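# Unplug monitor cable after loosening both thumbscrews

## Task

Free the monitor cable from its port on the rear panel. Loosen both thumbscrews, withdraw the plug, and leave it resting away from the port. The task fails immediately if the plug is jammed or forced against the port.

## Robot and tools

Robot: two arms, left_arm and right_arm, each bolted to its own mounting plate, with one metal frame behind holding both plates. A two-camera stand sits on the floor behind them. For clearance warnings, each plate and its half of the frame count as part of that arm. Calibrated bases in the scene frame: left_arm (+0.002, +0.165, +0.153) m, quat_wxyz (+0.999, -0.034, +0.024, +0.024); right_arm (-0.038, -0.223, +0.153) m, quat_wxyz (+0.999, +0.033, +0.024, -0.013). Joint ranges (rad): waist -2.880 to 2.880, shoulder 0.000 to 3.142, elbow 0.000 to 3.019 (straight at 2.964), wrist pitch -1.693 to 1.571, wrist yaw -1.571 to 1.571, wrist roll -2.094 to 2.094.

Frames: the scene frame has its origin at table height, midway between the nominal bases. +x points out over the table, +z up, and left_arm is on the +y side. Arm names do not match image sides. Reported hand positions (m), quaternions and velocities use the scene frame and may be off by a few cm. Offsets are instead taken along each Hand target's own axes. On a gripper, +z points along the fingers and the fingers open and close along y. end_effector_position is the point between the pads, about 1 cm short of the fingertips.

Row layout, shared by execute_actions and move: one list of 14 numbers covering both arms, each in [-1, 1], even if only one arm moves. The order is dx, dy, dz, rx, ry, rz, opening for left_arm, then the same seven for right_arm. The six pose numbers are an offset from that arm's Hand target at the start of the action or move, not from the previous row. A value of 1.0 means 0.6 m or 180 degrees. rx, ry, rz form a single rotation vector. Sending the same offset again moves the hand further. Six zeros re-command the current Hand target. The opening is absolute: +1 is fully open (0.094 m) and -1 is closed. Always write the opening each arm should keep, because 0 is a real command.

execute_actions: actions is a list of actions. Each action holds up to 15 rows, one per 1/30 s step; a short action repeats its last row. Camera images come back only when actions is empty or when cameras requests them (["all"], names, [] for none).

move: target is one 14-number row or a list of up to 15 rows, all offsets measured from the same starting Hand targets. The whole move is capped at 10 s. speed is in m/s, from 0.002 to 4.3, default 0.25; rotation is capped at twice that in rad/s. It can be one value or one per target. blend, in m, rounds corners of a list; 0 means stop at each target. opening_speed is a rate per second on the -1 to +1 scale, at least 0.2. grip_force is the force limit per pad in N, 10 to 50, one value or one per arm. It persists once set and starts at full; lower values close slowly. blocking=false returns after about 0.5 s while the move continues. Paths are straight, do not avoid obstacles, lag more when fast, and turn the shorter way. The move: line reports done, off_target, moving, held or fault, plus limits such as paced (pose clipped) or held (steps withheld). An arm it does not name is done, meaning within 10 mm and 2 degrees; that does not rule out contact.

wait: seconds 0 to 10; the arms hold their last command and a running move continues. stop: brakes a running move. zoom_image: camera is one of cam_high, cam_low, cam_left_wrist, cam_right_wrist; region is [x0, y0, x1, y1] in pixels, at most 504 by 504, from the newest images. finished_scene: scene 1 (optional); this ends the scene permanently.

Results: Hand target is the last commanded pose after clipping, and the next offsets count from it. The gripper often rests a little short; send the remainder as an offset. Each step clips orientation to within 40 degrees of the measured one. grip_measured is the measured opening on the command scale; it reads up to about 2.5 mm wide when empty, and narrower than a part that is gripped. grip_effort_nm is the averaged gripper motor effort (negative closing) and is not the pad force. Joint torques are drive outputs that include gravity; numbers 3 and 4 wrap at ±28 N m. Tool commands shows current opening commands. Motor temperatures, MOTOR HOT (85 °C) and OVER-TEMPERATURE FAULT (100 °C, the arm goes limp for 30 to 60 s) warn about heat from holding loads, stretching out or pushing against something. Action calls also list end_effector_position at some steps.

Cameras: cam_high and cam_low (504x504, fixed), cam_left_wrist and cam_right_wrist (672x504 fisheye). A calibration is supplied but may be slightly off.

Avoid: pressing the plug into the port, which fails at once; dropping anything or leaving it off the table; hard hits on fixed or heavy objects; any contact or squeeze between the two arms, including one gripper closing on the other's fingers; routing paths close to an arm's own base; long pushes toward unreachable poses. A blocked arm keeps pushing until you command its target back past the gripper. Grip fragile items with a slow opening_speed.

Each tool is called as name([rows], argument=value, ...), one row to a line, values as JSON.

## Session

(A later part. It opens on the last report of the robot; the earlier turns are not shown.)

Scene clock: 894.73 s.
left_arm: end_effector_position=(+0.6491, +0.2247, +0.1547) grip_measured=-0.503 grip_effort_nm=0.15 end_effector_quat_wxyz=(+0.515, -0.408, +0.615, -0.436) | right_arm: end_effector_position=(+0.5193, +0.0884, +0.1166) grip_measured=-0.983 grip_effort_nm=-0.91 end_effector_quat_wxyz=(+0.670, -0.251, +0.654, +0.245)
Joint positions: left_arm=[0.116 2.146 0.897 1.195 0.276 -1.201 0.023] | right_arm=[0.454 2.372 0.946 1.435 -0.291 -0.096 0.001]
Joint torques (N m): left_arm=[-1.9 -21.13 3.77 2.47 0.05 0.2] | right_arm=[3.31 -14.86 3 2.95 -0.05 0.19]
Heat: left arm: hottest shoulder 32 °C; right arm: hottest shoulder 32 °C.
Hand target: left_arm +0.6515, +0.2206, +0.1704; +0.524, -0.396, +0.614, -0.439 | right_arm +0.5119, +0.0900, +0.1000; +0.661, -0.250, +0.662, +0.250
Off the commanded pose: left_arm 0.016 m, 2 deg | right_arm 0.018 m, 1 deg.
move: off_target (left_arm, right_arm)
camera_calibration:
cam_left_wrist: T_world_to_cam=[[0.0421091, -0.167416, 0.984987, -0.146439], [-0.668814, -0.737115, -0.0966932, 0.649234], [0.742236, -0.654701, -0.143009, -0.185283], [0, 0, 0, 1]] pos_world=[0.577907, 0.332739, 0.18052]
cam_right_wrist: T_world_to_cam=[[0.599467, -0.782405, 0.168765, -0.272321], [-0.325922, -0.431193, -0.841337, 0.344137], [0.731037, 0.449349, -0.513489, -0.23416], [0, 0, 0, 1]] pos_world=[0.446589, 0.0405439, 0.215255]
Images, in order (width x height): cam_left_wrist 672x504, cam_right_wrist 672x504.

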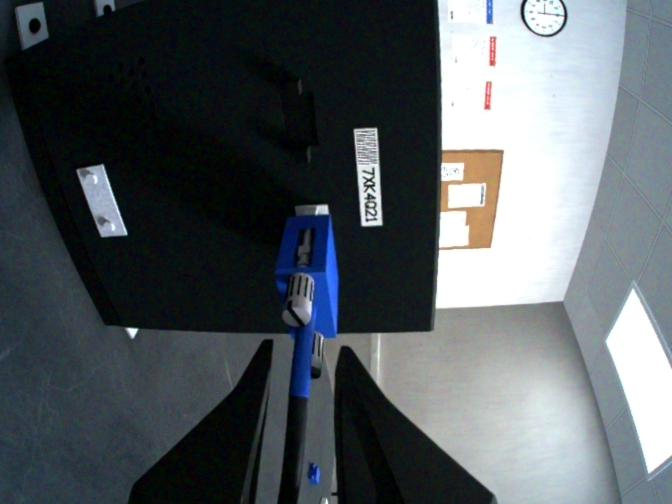

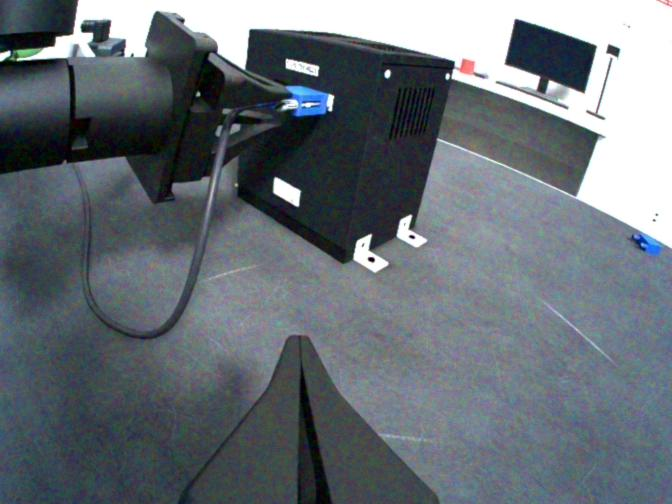

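move([
  [0, 0, 0, 0, 0, 0, -0.9, 0, 0, 0, 0, 0, 0, -1],
  [0, 0, 0, 0, 0, -0.18, -0.92, 0, 0, 0, 0, 0, 0, -1],
  [0, 0, 0, 0, 0, -0.18, -0.5, 0, 0, 0, 0, 0, 0, -1],
], speed=0.4, cameras=["cam_left_wrist", "cam_right_wrist"])

zoom_image(camera="cam_right_wrist", region=[265, 75, 345, 125])

Scene clock: 901.90 s.
left_arm: end_effector_position=(+0.6491, +0.2243, +0.1559) grip_measured=-0.503 grip_effort_nm=0.15 end_effector_quat_wxyz=(-0.380, +0.556, -0.485, +0.558) | right_arm: end_effector_position=(+0.5193, +0.0884, +0.1166) grip_measured=-0.983 grip_effort_nm=-0.91 end_effector_quat_wxyz=(+0.670, -0.251, +0.654, +0.245)
Joint positions: left_arm=[0.116 2.144 0.897 1.194 0.278 -1.737 0.023] | right_arm=[0.454 2.372 0.946 1.435 -0.291 -0.096 0.001]
Joint torques (N m): left_arm=[-1.9 -20.95 3.89 2.54 0 -0.11] | right_arm=[3.31 -14.86 2.99 2.96 -0.06 0.19]
Heat: left arm: hottest shoulder 32 °C; right arm: hottest shoulder 32 °C.
Hand target: left_arm +0.6517, +0.2208, +0.1705; -0.381, +0.551, -0.479, +0.567 | right_arm +0.5119, +0.0900, +0.1000; +0.661, -0.250, +0.662, +0.250
Off the commanded pose: left_arm 0.015 m, 1 deg | right_arm 0.018 m, 1 deg.
move: off_target (left_arm, right_arm); target 2's new opening was sent with left_arm's hand 0.015 m and 3 deg from that target; target 3's new opening was sent with left_arm's hand 0.015 m and 3 deg from that target
camera_calibration:
cam_left_wrist: T_world_to_cam=[[0.0983831, 0.356259, 0.929193, -0.292997], [-0.627737, -0.702303, 0.335733, 0.547221], [0.772183, -0.61632, 0.154542, -0.259781], [0, 0, 0, 1]] pos_world=[0.572935, 0.32859, 0.128678]
cam_right_wrist: T_world_to_cam=[[0.599467, -0.782405, 0.168765, -0.272321], [-0.325922, -0.431193, -0.841337, 0.344137], [0.731037, 0.449349, -0.513489, -0.23416], [0, 0, 0, 1]] pos_world=[0.446589, 0.0405439, 0.215255]
Images, in order (width x height): cam_left_wrist 672x504, cam_right_wrist 672x504.

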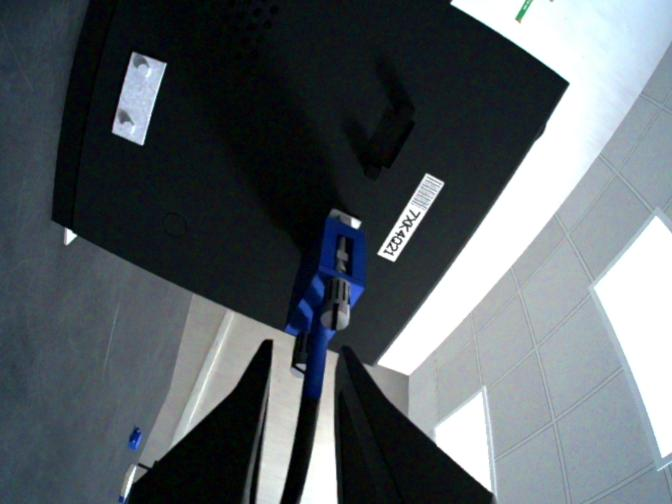

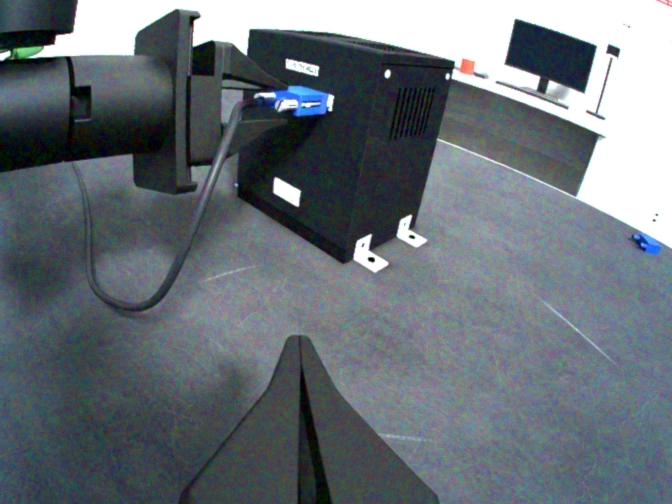

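Scaled by 6.300 from the camera's 672x504 image, which has a finer 960x720 frame.

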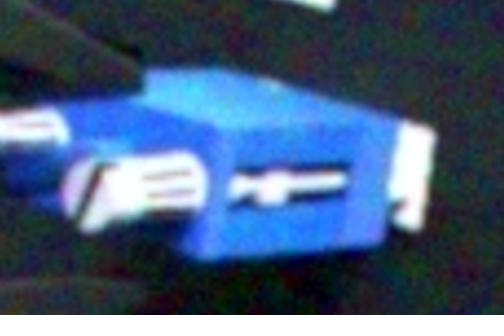

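move(target=[0, 0, 0, 0, 0, 0.09, -0.5, 0, 0, 0, 0, 0, 0, -1], speed=0.5)

move(target=[0.0137, 0.054, 0.0078, 0, 0, 0, -0.45, 0, 0, 0, 0, 0, 0, -1], speed=0.1, cameras=["cam_left_wrist", "cam_right_wrist"])

Scene clock: 906.60 s.
left_arm: end_effector_position=(+0.6491, +0.2247, +0.1558) grip_measured=-0.503 grip_effort_nm=0.14 end_effector_quat_wxyz=(+0.448, -0.490, +0.552, -0.504) | right_arm: end_effector_position=(+0.5193, +0.0884, +0.1166) grip_measured=-0.983 grip_effort_nm=-0.91 end_effector_quat_wxyz=(+0.670, -0.251, +0.654, +0.245)
Joint positions: left_arm=[0.116 2.144 0.897 1.194 0.276 -1.483 0.023] | right_arm=[0.454 2.372 0.946 1.435 -0.291 -0.096 0.001]
Joint torques (N m): left_arm=[-1.73 -20.95 3.88 2.44 0.04 0.19] | right_arm=[3.37 -14.86 2.99 2.97 -0.05 0.19]
Heat: left arm: hottest shoulder 33 °C; right arm: hottest shoulder 33 °C.
Hand target: left_arm +0.6517, +0.2208, +0.1705; +0.457, -0.478, +0.552, -0.508 | right_arm +0.5119, +0.0900, +0.1000; +0.661, -0.250, +0.662, +0.250
Off the commanded pose: left_arm 0.015 m, 2 deg | right_arm 0.018 m, 1 deg.
move: off_target (left_arm, right_arm)

Scene clock: 907.53 s.
left_arm: end_effector_position=(+0.6462, +0.2183, +0.1427) grip_measured=-0.453 grip_effort_nm=0.13 end_effector_quat_wxyz=(+0.452, -0.487, +0.550, -0.506) | right_arm: end_effector_position=(+0.5193, +0.0884, +0.1166) grip_measured=-0.983 grip_effort_nm=-0.91 end_effector_quat_wxyz=(+0.670, -0.251, +0.654, +0.245)
Joint positions: left_arm=[0.106 2.186 0.898 1.245 0.266 -1.481 0.026] | right_arm=[0.454 2.372 0.946 1.435 -0.291 -0.096 0.001]
Joint torques (N m): left_arm=[-1.85 -16.73 5.71 3.14 -0.05 0.17] | right_arm=[3.31 -14.86 3 2.97 -0.05 0.19]
Heat: left arm: hottest shoulder 33 °C; right arm: hottest shoulder 33 °C.
Hand target: left_arm +0.6532, +0.2128, +0.1377; +0.457, -0.478, +0.552, -0.508 | right_arm +0.5119, +0.0900, +0.1000; +0.661, -0.250, +0.662, +0.250
Off the commanded pose: left_arm 0.010 m, 1 deg | right_arm 0.018 m, 1 deg.
move: off_target (right_arm)
camera_calibration:
cam_left_wrist: T_world_to_cam=[[0.0644664, 0.108162, 0.992041, -0.211132], [-0.651078, -0.748821, 0.123953, 0.601049], [0.756268, -0.653887, 0.0221479, -0.221851], [0, 0, 0, 1]] pos_world=[0.57272, 0.327849, 0.139863]
cam_right_wrist: T_world_to_cam=[[0.599467, -0.782405, 0.168765, -0.272321], [-0.325922, -0.431193, -0.841337, 0.344137], [0.731037, 0.449349, -0.513489, -0.23416], [0, 0, 0, 1]] pos_world=[0.446589, 0.0405439, 0.215255]
Images, in order (width x height): cam_left_wrist 672x504, cam_right_wrist 672x504.

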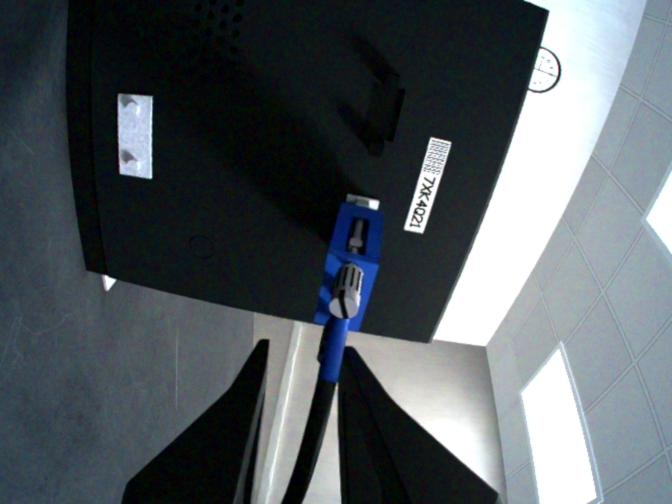

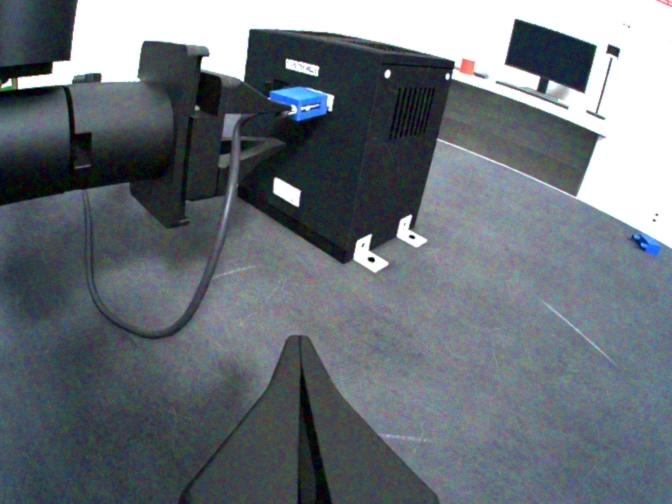

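move([
  [0, 0, 0, 0, 0, 0, -0.38, 0, 0, 0, 0, 0, 0, -1],
  [0, -0.003, 0.0133, 0, 0, 0, -0.38, 0, 0, 0, 0, 0, 0, -1],
], speed=0.1, cameras=["cam_left_wrist", "cam_right_wrist"])

zoom_image(camera="cam_right_wrist", region=[255, 70, 355, 130])

zoom_image(camera="cam_left_wrist", region=[240, 180, 420, 400])

Scene clock: 913.57 s.
left_arm: end_effector_position=(+0.6519, +0.2155, +0.1451) grip_measured=-0.383 grip_effort_nm=0.14 end_effector_quat_wxyz=(+0.455, -0.483, +0.549, -0.509) | right_arm: end_effector_position=(+0.5193, +0.0884, +0.1166) grip_measured=-0.983 grip_effort_nm=-0.91 end_effector_quat_wxyz=(+0.670, -0.251, +0.654, +0.245)
Joint positions: left_arm=[0.099 2.191 0.913 1.245 0.263 -1.481 0.029] | right_arm=[0.454 2.372 0.946 1.435 -0.291 -0.096 0.001]
Joint torques (N m): left_arm=[-1.85 -17.08 6.37 2.24 -0.09 0.17] | right_arm=[3.31 -14.86 3 2.96 -0.06 0.19]
Heat: left arm: hottest shoulder 33 °C; right arm: hottest shoulder 33 °C.
Hand target: left_arm +0.6612, +0.2117, +0.1390; +0.457, -0.478, +0.552, -0.508 | right_arm +0.5119, +0.0900, +0.1000; +0.661, -0.250, +0.662, +0.250
Off the commanded pose: left_arm 0.012 m, 1 deg | right_arm 0.018 m, 1 deg.
move: off_target (left_arm, right_arm)
camera_calibration:
cam_left_wrist: T_world_to_cam=[[0.0540808, 0.10644, 0.992847, -0.206572], [-0.65421, -0.747402, 0.115762, 0.605293], [0.754377, -0.655791, 0.0292142, -0.227416], [0, 0, 0, 1]] pos_world=[0.578718, 0.325247, 0.141668]
cam_right_wrist: T_world_to_cam=[[0.599467, -0.782405, 0.168765, -0.272321], [-0.325922, -0.431193, -0.841337, 0.344137], [0.731037, 0.449349, -0.513489, -0.23416], [0, 0, 0, 1]] pos_world=[0.446589, 0.0405439, 0.215255]
Images, in order (width x height): cam_left_wrist 672x504, cam_right_wrist 672x504.

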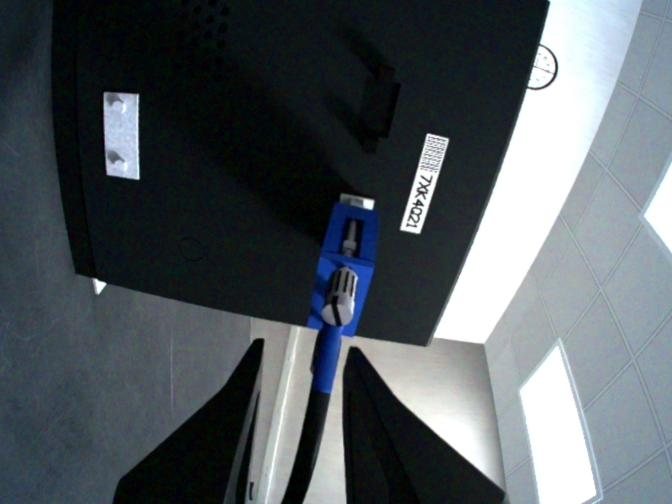

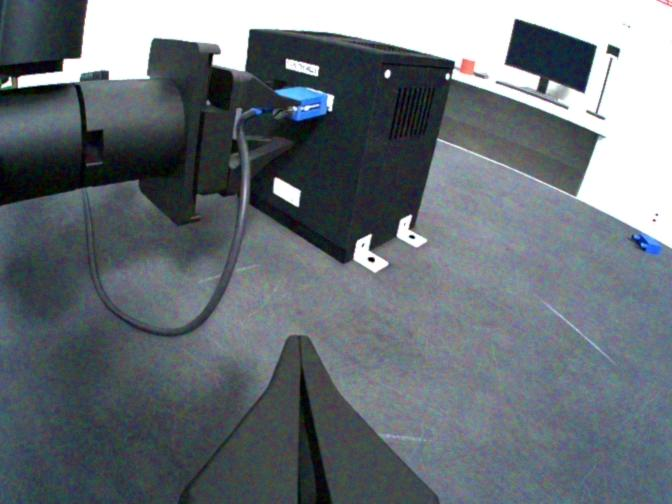

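Scaled by 5.040 from the camera's 672x504 image, which has a finer 960x720 frame.

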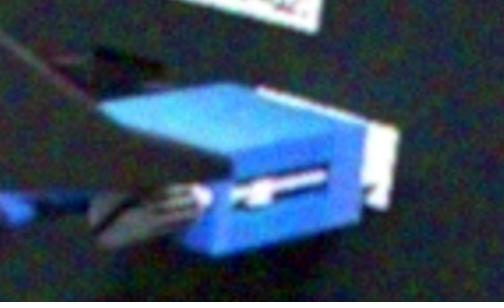

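Scaled by 2.291 from the camera's 672x504 image, which has a finer 960x720 frame.

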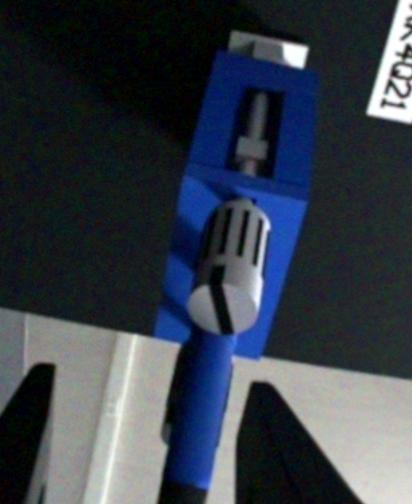

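move(target=[0, 0, 0, 0, 0, 0, -0.28, 0, 0, 0, 0, 0, 0, -1], speed=0.1, cameras=["cam_left_wrist", "cam_right_wrist"])

zoom_image(camera="cam_right_wrist", region=[255, 70, 355, 130])

zoom_image(camera="cam_left_wrist", region=[240, 180, 420, 400])

Scene clock: 918.40 s.
left_arm: end_effector_position=(+0.6519, +0.2156, +0.1451) grip_measured=-0.283 grip_effort_nm=0.15 end_effector_quat_wxyz=(+0.455, -0.484, +0.548, -0.508) | right_arm: end_effector_position=(+0.5193, +0.0884, +0.1166) grip_measured=-0.983 grip_effort_nm=-0.91 end_effector_quat_wxyz=(+0.670, -0.251, +0.654, +0.245)
Joint positions: left_arm=[0.099 2.191 0.913 1.245 0.262 -1.481 0.034] | right_arm=[0.454 2.372 0.946 1.435 -0.291 -0.096 0.001]
Joint torques (N m): left_arm=[-2.02 -16.79 6.42 2.33 -0.06 0.17] | right_arm=[3.31 -14.86 3 2.96 -0.05 0.19]
Heat: left arm: hottest shoulder 33 °C; right arm: hottest shoulder 33 °C.
Hand target: left_arm +0.6612, +0.2117, +0.1391; +0.457, -0.478, +0.552, -0.508 | right_arm +0.5119, +0.0900, +0.1000; +0.661, -0.250, +0.662, +0.250
Off the commanded pose: left_arm 0.012 m, 1 deg | right_arm 0.018 m, 1 deg.
move: off_target (left_arm, right_arm)
camera_calibration:
cam_left_wrist: T_world_to_cam=[[0.0540132, 0.106342, 0.992861, -0.206508], [-0.653618, -0.747934, 0.115667, 0.605147], [0.754895, -0.6552, 0.0291091, -0.227752], [0, 0, 0, 1]] pos_world=[0.578618, 0.325348, 0.141668]
cam_right_wrist: T_world_to_cam=[[0.599467, -0.782405, 0.168765, -0.272321], [-0.325922, -0.431193, -0.841337, 0.344137], [0.731037, 0.449349, -0.513489, -0.23416], [0, 0, 0, 1]] pos_world=[0.446589, 0.0405439, 0.215255]
Images, in order (width x height): cam_left_wrist 672x504, cam_right_wrist 672x504.

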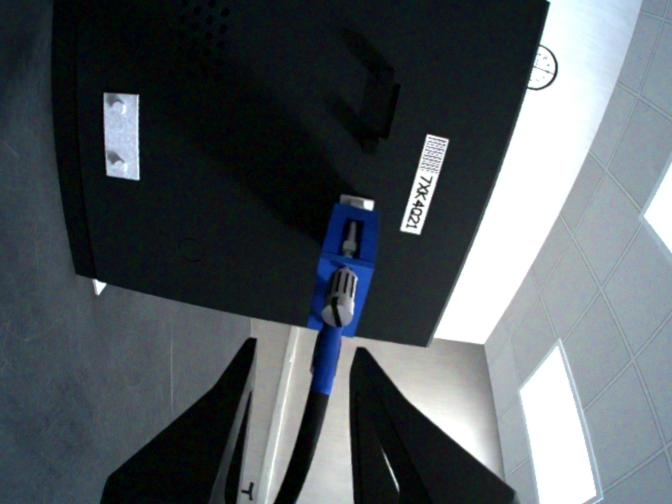

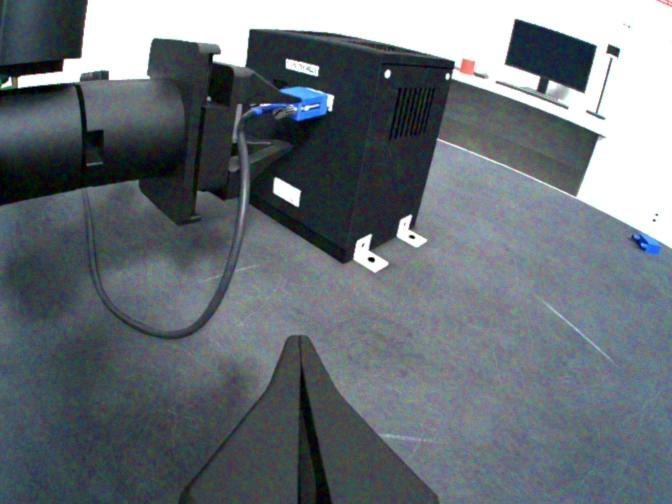

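Scaled by 5.040 from the camera's 672x504 image, which has a finer 960x720 frame.

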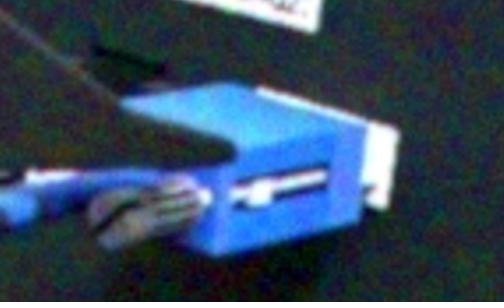

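Scaled by 2.291 from the camera's 672x504 image, which has a finer 960x720 frame.

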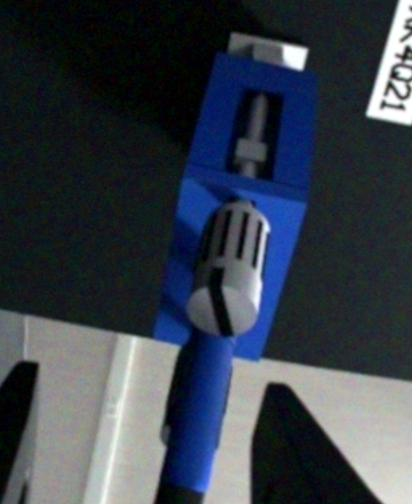

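move([
  [0, 0, 0, 0, 0, 0, -0.62, 0, 0, 0, 0, 0, 0, -1],
  [-0.0475, 0, 0, 0, 0, 0, -0.62, 0, 0, 0, 0, 0, 0, -1],
], speed=0.08, cameras=["cam_left_wrist", "cam_right_wrist"])

zoom_image(camera="cam_right_wrist", region=[255, 70, 355, 130])

zoom_image(camera="cam_left_wrist", region=[240, 180, 420, 400])

Scene clock: 924.27 s.
left_arm: end_effector_position=(+0.6566, +0.2383, +0.1472) grip_measured=-0.617 grip_effort_nm=-0.17 end_effector_quat_wxyz=(+0.455, -0.481, +0.548, -0.511) | right_arm: end_effector_position=(+0.5193, +0.0884, +0.1166) grip_measured=-0.983 grip_effort_nm=-0.91 end_effector_quat_wxyz=(+0.670, -0.251, +0.654, +0.245)
Joint positions: left_arm=[0.145 2.191 0.937 1.228 0.313 -1.481 0.018] | right_arm=[0.454 2.372 0.946 1.435 -0.291 -0.096 0.001]
Joint torques (N m): left_arm=[-1.26 -17.32 6.49 2 0.1 0.18] | right_arm=[3.31 -14.86 3 2.95 -0.05 0.19]
Heat: left arm: hottest shoulder 33 °C; right arm: hottest shoulder 33 °C.
Hand target: left_arm +0.6647, +0.2400, +0.1393; +0.457, -0.478, +0.552, -0.508 | right_arm +0.5119, +0.0900, +0.1000; +0.661, -0.250, +0.662, +0.250
Off the commanded pose: left_arm 0.011 m, 1 deg | right_arm 0.018 m, 1 deg.
move: off_target (left_arm, right_arm)
camera_calibration:
cam_left_wrist: T_world_to_cam=[[0.0486251, 0.106242, 0.993151, -0.207786], [-0.657713, -0.744912, 0.111889, 0.627428], [0.751698, -0.658649, 0.0336555, -0.214241], [0, 0, 0, 1]] pos_world=[0.583815, 0.348345, 0.143371]
cam_right_wrist: T_world_to_cam=[[0.599467, -0.782405, 0.168765, -0.272321], [-0.325922, -0.431193, -0.841337, 0.344137], [0.731037, 0.449349, -0.513489, -0.23416], [0, 0, 0, 1]] pos_world=[0.446589, 0.0405439, 0.215255]
Images, in order (width x height): cam_left_wrist 672x504, cam_right_wrist 672x504.

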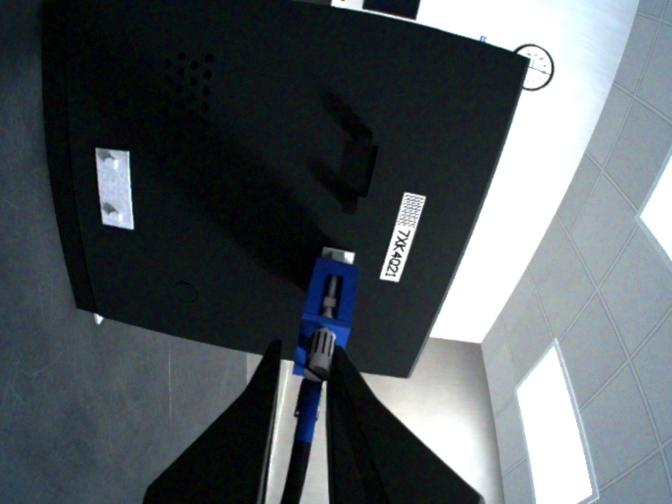

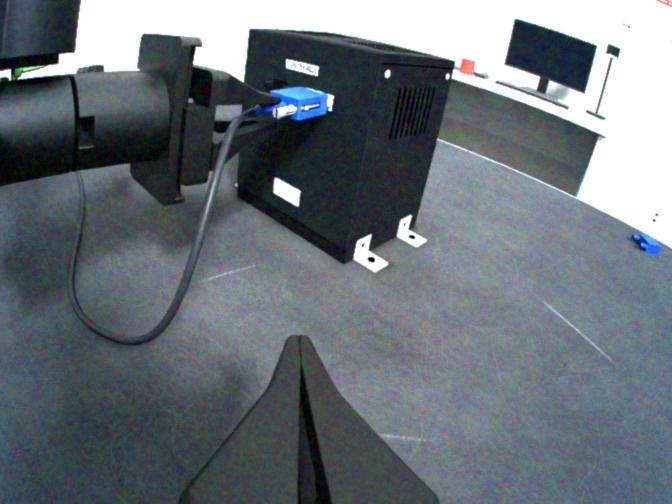

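Scaled by 5.040 from the camera's 672x504 image, which has a finer 960x720 frame.

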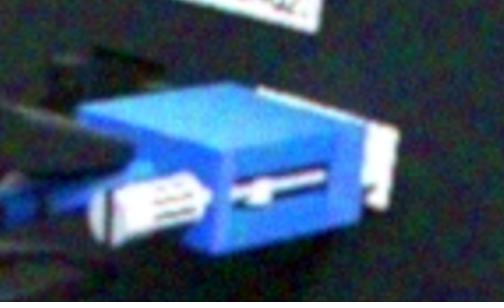

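Scaled by 2.291 from the camera's 672x504 image, which has a finer 960x720 frame.

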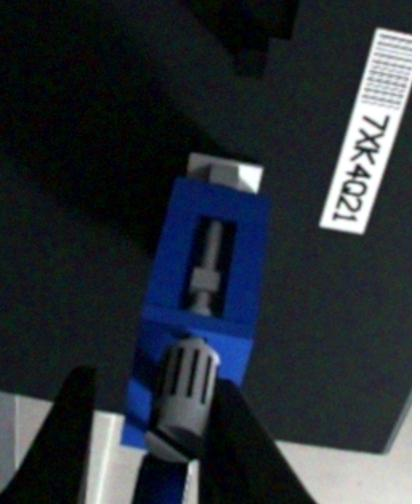

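move([
  [0, 0, -0.01, 0, 0, 0, -0.4, 0, 0, 0, 0, 0, 0, -1],
  [0.0475, 0, -0.01, 0, 0, 0, -0.4, 0, 0, 0, 0, 0, 0, -1],
  [0.0475, 0, -0.01, 0, 0, 0, -0.62, 0, 0, 0, 0, 0, 0, -1],
  [0, 0, -0.01, 0, 0, 0, -0.62, 0, 0, 0, 0, 0, 0, -1],
], speed=0.12, cameras=["cam_left_wrist", "cam_right_wrist"])

zoom_image(camera="cam_right_wrist", region=[255, 70, 355, 130])

zoom_image(camera="cam_left_wrist", region=[240, 180, 420, 400])

Scene clock: 930.10 s.
left_arm: end_effector_position=(+0.6561, +0.2396, +0.1499) grip_measured=-0.617 grip_effort_nm=-0.17 end_effector_quat_wxyz=(+0.459, -0.477, +0.546, -0.513) | right_arm: end_effector_position=(+0.5193, +0.0884, +0.1166) grip_measured=-0.983 grip_effort_nm=-0.91 end_effector_quat_wxyz=(+0.670, -0.251, +0.654, +0.245)
Joint positions: left_arm=[0.148 2.191 0.935 1.241 0.316 -1.481 0.018] | right_arm=[0.454 2.372 0.946 1.435 -0.291 -0.096 0.001]
Joint torques (N m): left_arm=[-1.32 -17.96 5.09 1.96 0.09 0.17] | right_arm=[3.25 -14.8 2.99 2.95 -0.05 0.19]
Heat: left arm: hottest shoulder 33 °C; right arm: hottest shoulder 33 °C.
Hand target: left_arm +0.6588, +0.2408, +0.1399; +0.457, -0.478, +0.552, -0.508 | right_arm +0.5119, +0.0900, +0.1000; +0.661, -0.250, +0.662, +0.250
Off the commanded pose: left_arm 0.011 m, 1 deg | right_arm 0.018 m, 1 deg.
move: off_target (left_arm, right_arm); target 3's new opening was sent with left_arm's hand 0.014 m and 1 deg from that target
camera_calibration:
cam_left_wrist: T_world_to_cam=[[0.036746, 0.103953, 0.993903, -0.202363], [-0.659351, -0.744845, 0.102281, 0.630152], [0.750936, -0.65909, 0.0411714, -0.213715], [0, 0, 0, 1]] pos_world=[0.583414, 0.349545, 0.145476]
cam_right_wrist: T_world_to_cam=[[0.599467, -0.782405, 0.168765, -0.272321], [-0.325922, -0.431193, -0.841337, 0.344137], [0.731037, 0.449349, -0.513489, -0.23416], [0, 0, 0, 1]] pos_world=[0.446589, 0.0405439, 0.215255]
Images, in order (width x height): cam_left_wrist 672x504, cam_right_wrist 672x504.

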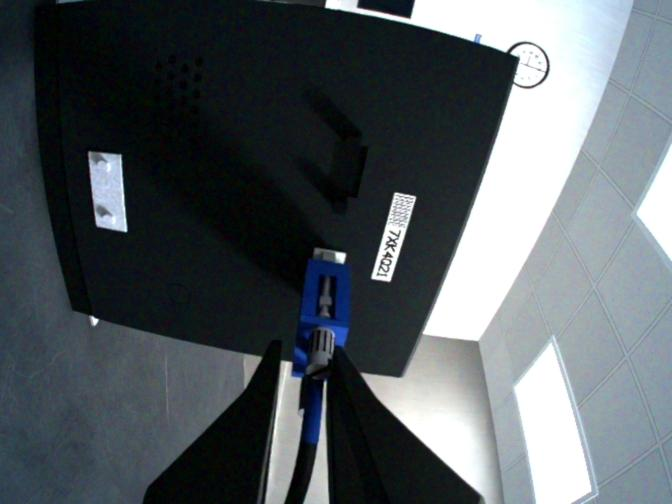

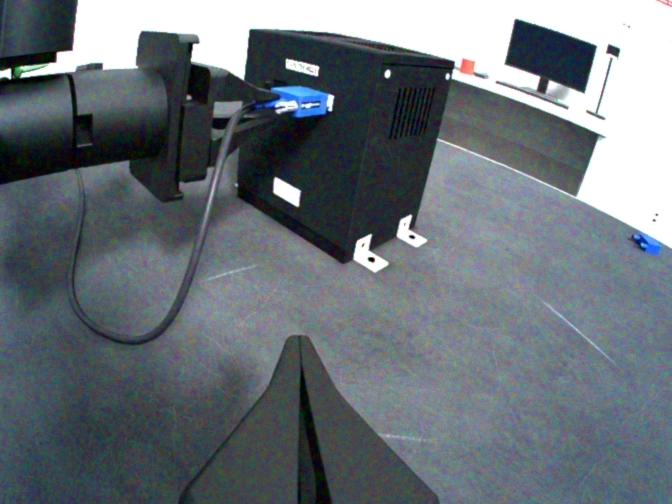

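Scaled by 5.040 from the camera's 672x504 image, which has a finer 960x720 frame.

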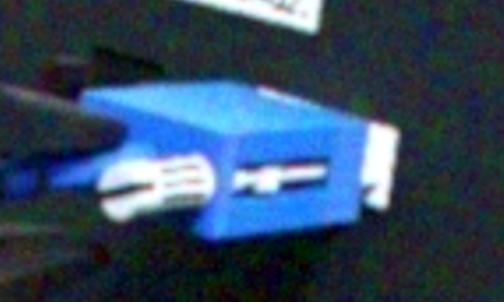

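Scaled by 2.291 from the camera's 672x504 image, which has a finer 960x720 frame.

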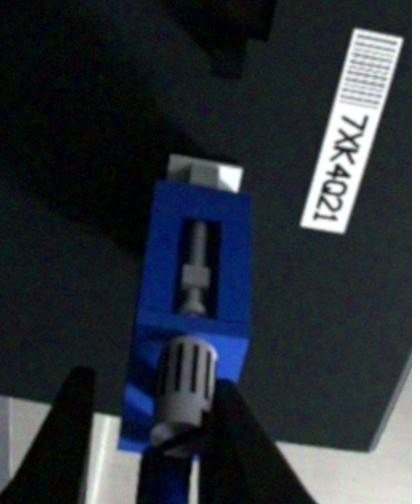

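move([
  [0, 0, 0, 0, 0, 0, -0.36, 0, 0, 0, 0, 0, 0, -1],
  [0.0092, 0, 0.0297, 0, 0, 0, -0.36, 0, 0, 0, 0, 0, 0, -1],
], speed=0.06, cameras=["cam_left_wrist", "cam_right_wrist"])

zoom_image(camera="cam_right_wrist", region=[255, 70, 355, 130])

zoom_image(camera="cam_left_wrist", region=[240, 180, 420, 400])

Scene clock: 941.03 s.
left_arm: end_effector_position=(+0.6611, +0.2418, +0.1465) grip_measured=-0.363 grip_effort_nm=0.14 end_effector_quat_wxyz=(+0.458, -0.485, +0.546, -0.507) | right_arm: end_effector_position=(+0.5193, +0.0884, +0.1166) grip_measured=-0.983 grip_effort_nm=-0.91 end_effector_quat_wxyz=(+0.670, -0.251, +0.654, +0.245)
Joint positions: left_arm=[0.145 2.195 0.95 1.217 0.299 -1.481 0.03] | right_arm=[0.454 2.372 0.946 1.435 -0.291 -0.096 0.001]
Joint torques (N m): left_arm=[-2.49 -17.08 7.87 1.69 -0.03 0.18] | right_arm=[3.25 -14.86 3 2.96 -0.05 0.19]
Heat: left arm: hottest shoulder 32 °C; right arm: hottest shoulder 33 °C.
Hand target: left_arm +0.6758, +0.2331, +0.1386; +0.457, -0.478, +0.552, -0.508 | right_arm +0.5119, +0.0900, +0.1000; +0.661, -0.250, +0.662, +0.250
Off the commanded pose: left_arm 0.019 m, 1 deg | right_arm 0.018 m, 1 deg.
move: off_target (left_arm, right_arm)
camera_calibration:
cam_left_wrist: T_world_to_cam=[[0.0496197, 0.106214, 0.993104, -0.208356], [-0.646959, -0.754109, 0.112978, 0.628004], [0.760909, -0.648104, 0.0312976, -0.223669], [0, 0, 0, 1]] pos_world=[0.586823, 0.350752, 0.142969]
cam_right_wrist: T_world_to_cam=[[0.599467, -0.782405, 0.168765, -0.272321], [-0.325922, -0.431193, -0.841337, 0.344137], [0.731037, 0.449349, -0.513489, -0.23416], [0, 0, 0, 1]] pos_world=[0.446589, 0.0405439, 0.215255]
Images, in order (width x height): cam_left_wrist 672x504, cam_right_wrist 672x504.

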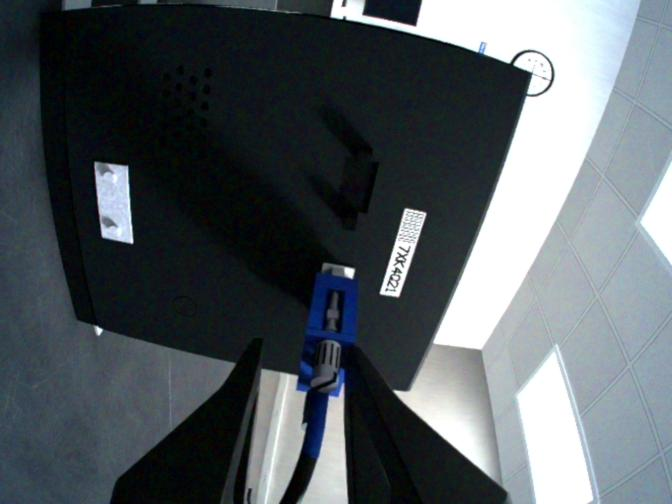

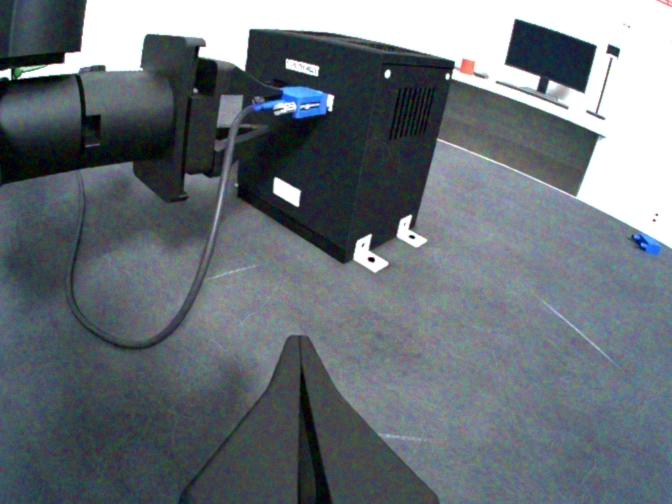

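Scaled by 5.040 from the camera's 672x504 image, which has a finer 960x720 frame.

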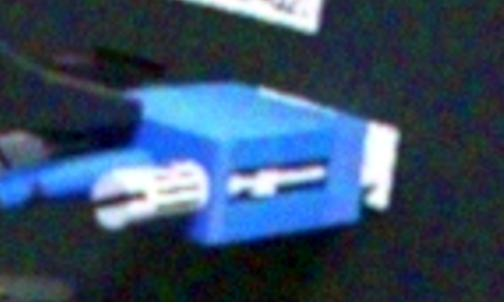

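Scaled by 2.291 from the camera's 672x504 image, which has a finer 960x720 frame.

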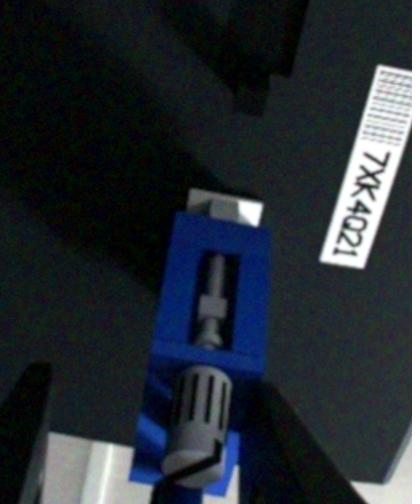

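move([
  [0, 0, -0.03, 0, 0, 0, -0.33, 0, 0, 0, 0, 0, 0, -1],
  [0, -0.052, -0.032, 0, 0, 0, -0.33, 0, 0, 0, 0, 0, 0, -1],
], speed=0.08, cameras=["cam_left_wrist", "cam_right_wrist"])

zoom_image(camera="cam_right_wrist", region=[255, 70, 355, 130])

zoom_image(camera="cam_left_wrist", region=[240, 180, 420, 400])

Scene clock: 944.63 s.
left_arm: end_effector_position=(+0.6572, +0.2396, +0.1587) grip_measured=-0.333 grip_effort_nm=0.14 end_effector_quat_wxyz=(+0.452, -0.487, +0.550, -0.506) | right_arm: end_effector_position=(+0.5193, +0.0884, +0.1166) grip_measured=-0.983 grip_effort_nm=-0.91 end_effector_quat_wxyz=(+0.670, -0.251, +0.654, +0.245)
Joint positions: left_arm=[0.144 2.149 0.926 1.18 0.304 -1.481 0.031] | right_arm=[0.454 2.372 0.946 1.435 -0.291 -0.096 0.001]
Joint torques (N m): left_arm=[-1.79 -21.3 3.86 2.14 -0.04 0.16] | right_arm=[3.31 -14.86 2.99 2.97 -0.05 0.19]
Heat: left arm: hottest shoulder 32 °C; right arm: hottest shoulder 33 °C.
Hand target: left_arm +0.6588, +0.2346, +0.1709; +0.457, -0.479, +0.552, -0.508 | right_arm +0.5119, +0.0900, +0.1000; +0.661, -0.250, +0.662, +0.250
Off the commanded pose: left_arm 0.013 m, 1 deg | right_arm 0.018 m, 1 deg.
move: off_target (left_arm, right_arm)
camera_calibration:
cam_left_wrist: T_world_to_cam=[[0.0636745, 0.108936, 0.992007, -0.229821], [-0.651123, -0.748771, 0.12402, 0.622176], [0.756297, -0.653815, 0.0232534, -0.216811], [0, 0, 0, 1]] pos_world=[0.58372, 0.349149, 0.155864]
cam_right_wrist: T_world_to_cam=[[0.599467, -0.782405, 0.168765, -0.272321], [-0.325922, -0.431193, -0.841337, 0.344137], [0.731037, 0.449349, -0.513489, -0.23416], [0, 0, 0, 1]] pos_world=[0.446589, 0.0405439, 0.215255]
Images, in order (width x height): cam_left_wrist 672x504, cam_right_wrist 672x504.

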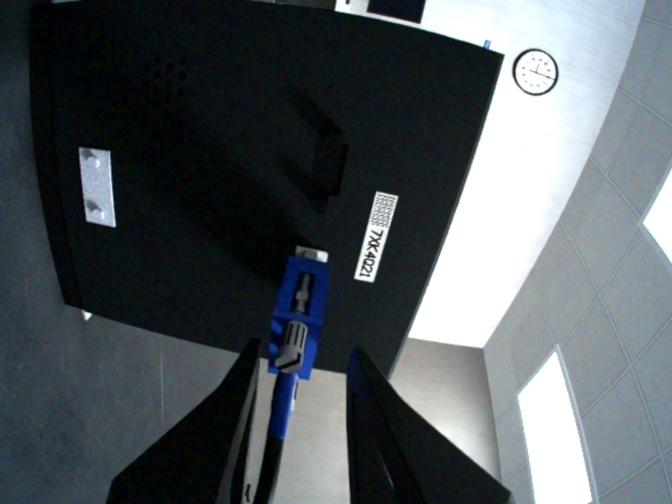

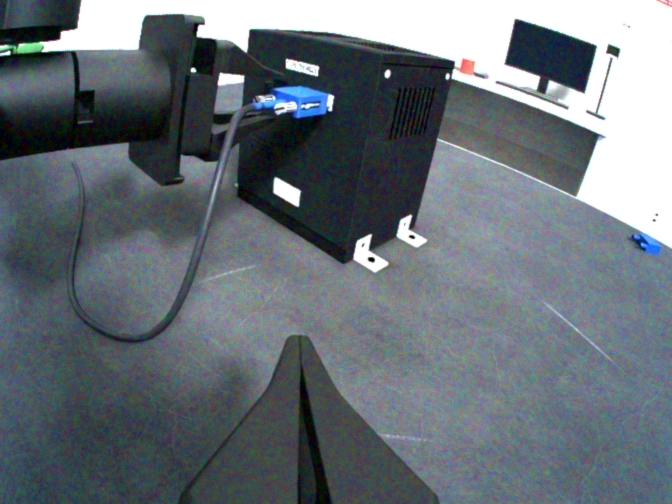

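Scaled by 5.040 from the camera's 672x504 image, which has a finer 960x720 frame.

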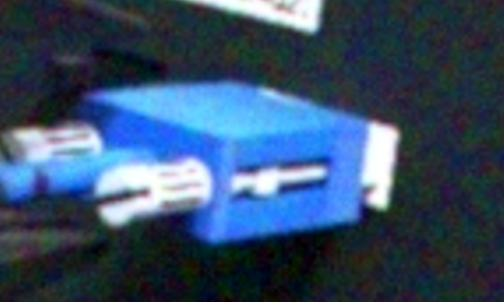

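Scaled by 2.291 from the camera's 672x504 image, which has a finer 960x720 frame.

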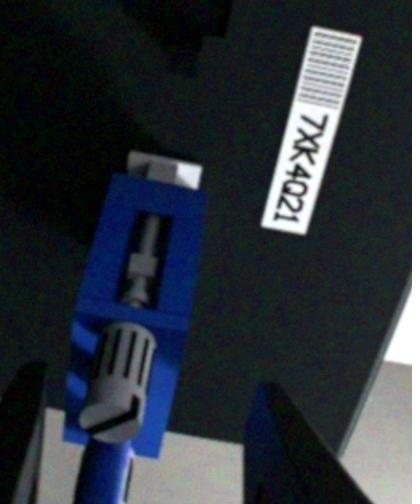

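move([
  [0.0086, 0.0428, 0.0033, 0, 0, 0, -0.33, 0, 0, 0, 0, 0, 0, -1],
  [0.004, 0.0408, 0.0413, 0, 0, 0, -0.33, 0, 0, 0, 0, 0, 0, -1],
], speed=0.06, cameras=["cam_left_wrist", "cam_right_wrist"])

zoom_image(camera="cam_right_wrist", region=[255, 70, 355, 130])

zoom_image(camera="cam_left_wrist", region=[240, 180, 420, 400])

Scene clock: 950.60 s.
left_arm: end_effector_position=(+0.6709, +0.2348, +0.1517) grip_measured=-0.333 grip_effort_nm=0.14 end_effector_quat_wxyz=(+0.456, -0.483, +0.548, -0.508) | right_arm: end_effector_position=(+0.5193, +0.0884, +0.1166) grip_measured=-0.983 grip_effort_nm=-0.91 end_effector_quat_wxyz=(+0.670, -0.251, +0.654, +0.245)
Joint positions: left_arm=[0.13 2.188 0.971 1.187 0.291 -1.48 0.031] | right_arm=[0.454 2.372 0.946 1.435 -0.291 -0.096 0.001]
Joint torques (N m): left_arm=[-1.85 -17.67 7.23 2.13 -0.03 0.17] | right_arm=[3.25 -14.86 2.99 2.96 -0.05 0.19]
Heat: left arm: hottest shoulder 33 °C; right arm: hottest shoulder 33 °C.
Hand target: left_arm +0.6814, +0.2299, +0.1448; +0.457, -0.478, +0.552, -0.508 | right_arm +0.5119, +0.0900, +0.1000; +0.661, -0.250, +0.662, +0.250
Off the commanded pose: left_arm 0.014 m, 1 deg | right_arm 0.018 m, 1 deg.
move: off_target (left_arm, right_arm)
camera_calibration:
cam_left_wrist: T_world_to_cam=[[0.0510493, 0.1057, 0.993087, -0.21403], [-0.652429, -0.749333, 0.113294, 0.630944], [0.756128, -0.653703, 0.030709, -0.231239], [0, 0, 0, 1]] pos_world=[0.597419, 0.344249, 0.148169]
cam_right_wrist: T_world_to_cam=[[0.599467, -0.782405, 0.168765, -0.272321], [-0.325922, -0.431193, -0.841337, 0.344137], [0.731037, 0.449349, -0.513489, -0.23416], [0, 0, 0, 1]] pos_world=[0.446589, 0.0405439, 0.215255]
Images, in order (width x height): cam_left_wrist 672x504, cam_right_wrist 672x504.

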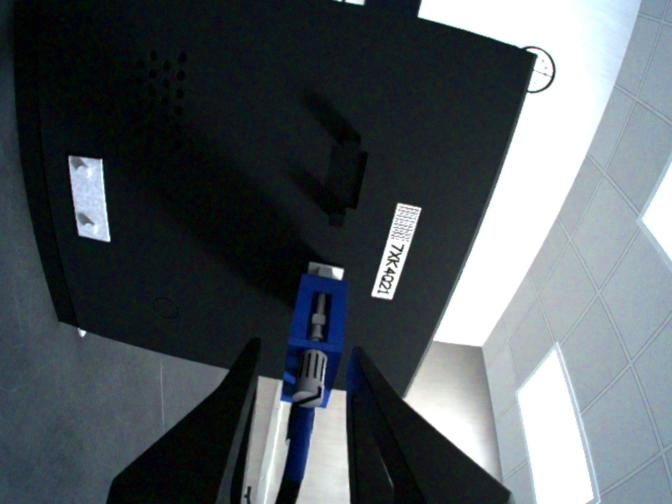

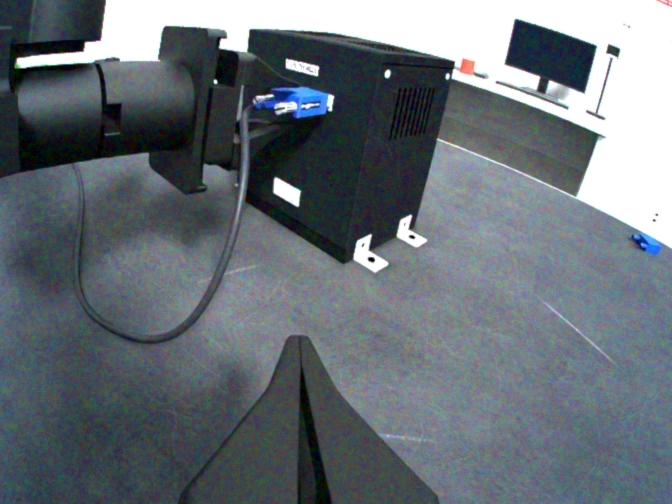

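Scaled by 5.040 from the camera's 672x504 image, which has a finer 960x720 frame.

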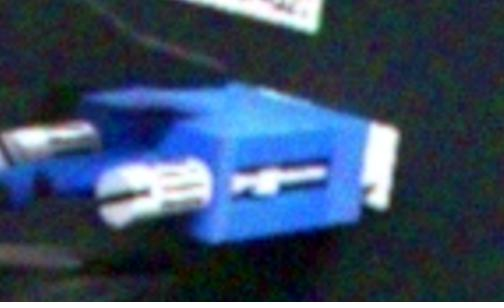

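Scaled by 2.291 from the camera's 672x504 image, which has a finer 960x720 frame.

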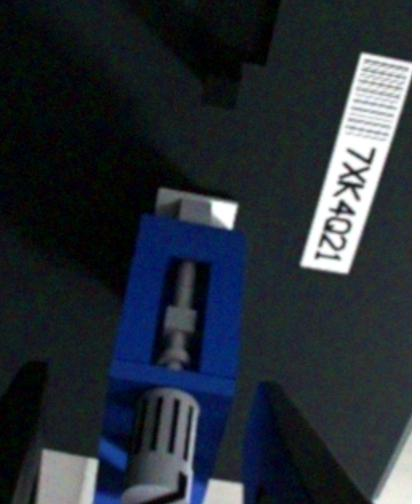

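move([
  [0, 0, -0.012, 0, 0, 0, -0.33, 0, 0, 0, 0, 0, 0, -1],
  [0, 0, -0.012, 0, 0, 0, -0.74, 0, 0, 0, 0, 0, 0, -1],
], speed=0.06, cameras=["cam_left_wrist", "cam_right_wrist"])

zoom_image(camera="cam_right_wrist", region=[255, 70, 355, 130])

zoom_image(camera="cam_left_wrist", region=[240, 180, 420, 400])

Scene clock: 953.60 s.
left_arm: end_effector_position=(+0.6710, +0.2347, +0.1533) grip_measured=-0.647 grip_effort_nm=-1.04 end_effector_quat_wxyz=(+0.459, -0.480, +0.547, -0.509) | right_arm: end_effector_position=(+0.5193, +0.0884, +0.1166) grip_measured=-0.983 grip_effort_nm=-0.91 end_effector_quat_wxyz=(+0.670, -0.251, +0.654, +0.245)
Joint positions: left_arm=[0.13 2.188 0.971 1.194 0.292 -1.478 0.017] | right_arm=[0.454 2.372 0.946 1.435 -0.291 -0.096 0.001]
Joint torques (N m): left_arm=[-1.61 -18.14 5.48 2.33 0.05 0.14] | right_arm=[3.25 -14.86 2.99 2.96 -0.05 0.19]
Heat: left arm: hottest shoulder 32 °C; right arm: hottest shoulder 33 °C.
Hand target: left_arm +0.6743, +0.2308, +0.1453; +0.457, -0.479, +0.552, -0.508 | right_arm +0.5119, +0.0900, +0.1000; +0.661, -0.250, +0.662, +0.250
Off the commanded pose: left_arm 0.009 m, 1 deg | right_arm 0.018 m, 1 deg.
move: off_target (right_arm)
camera_calibration:
cam_left_wrist: T_world_to_cam=[[0.0443947, 0.10197, 0.993796, -0.210376], [-0.653814, -0.749183, 0.106078, 0.632759], [0.755352, -0.654467, 0.0334094, -0.231113], [0, 0, 0, 1]] pos_world=[0.597618, 0.344248, 0.14967]
cam_right_wrist: T_world_to_cam=[[0.599467, -0.782405, 0.168765, -0.272321], [-0.325922, -0.431193, -0.841337, 0.344137], [0.731037, 0.449349, -0.513489, -0.23416], [0, 0, 0, 1]] pos_world=[0.446589, 0.0405439, 0.215255]
Images, in order (width x height): cam_left_wrist 672x504, cam_right_wrist 672x504.

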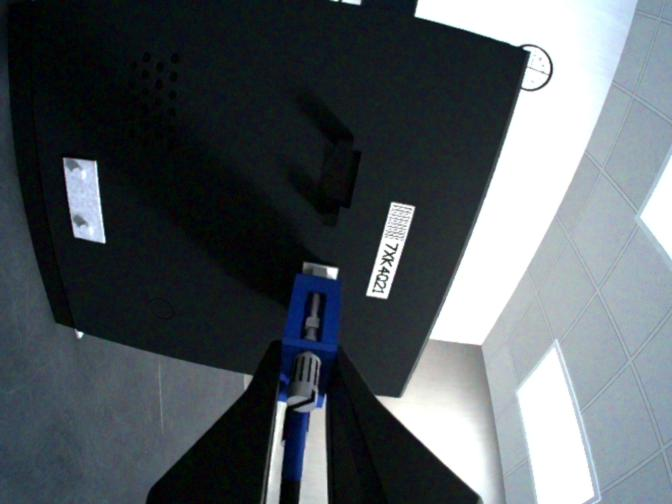

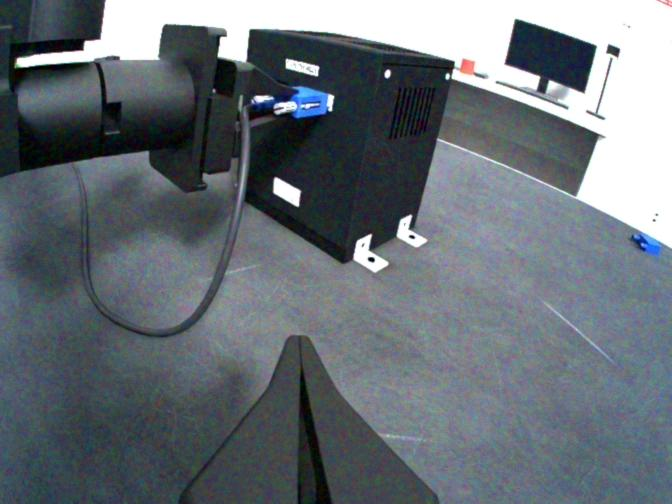

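Scaled by 5.040 from the camera's 672x504 image, which has a finer 960x720 frame.

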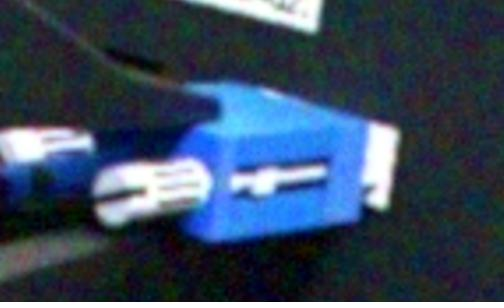

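Scaled by 2.291 from the camera's 672x504 image, which has a finer 960x720 frame.

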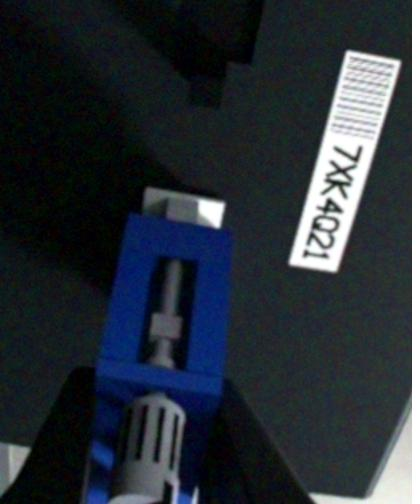

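move(target=[0, 0.0167, -0.04, 0, 0, 0, -0.76, 0, 0, 0, 0, 0, 0, -1], speed=0.06)

Scene clock: 956.90 s.
left_arm: end_effector_position=(+0.6522, +0.2322, +0.1439) grip_measured=-0.647 grip_effort_nm=-1.04 end_effector_quat_wxyz=(+0.453, -0.481, +0.551, -0.510) | right_arm: end_effector_position=(+0.5193, +0.0884, +0.1166) grip_measured=-0.983 grip_effort_nm=-0.91 end_effector_quat_wxyz=(+0.670, -0.251, +0.654, +0.245)
Joint positions: left_arm=[0.136 2.193 0.923 1.235 0.307 -1.477 0.017] | right_arm=[0.454 2.372 0.946 1.435 -0.291 -0.096 0.001]
Joint torques (N m): left_arm=[-0.91 -17.79 3.89 3.51 0.09 0.14] | right_arm=[3.31 -14.8 3 2.96 -0.06 0.19]
Heat: left arm: hottest shoulder 32 °C; right arm: hottest shoulder 33 °C.
Hand target: left_arm +0.6499, +0.2341, +0.1370; +0.457, -0.478, +0.552, -0.508 | right_arm +0.5119, +0.0900, +0.1000; +0.661, -0.250, +0.662, +0.250
Off the commanded pose: left_arm 0.008 m, 1 deg | right_arm 0.018 m, 1 deg.
move: off_target (right_arm)


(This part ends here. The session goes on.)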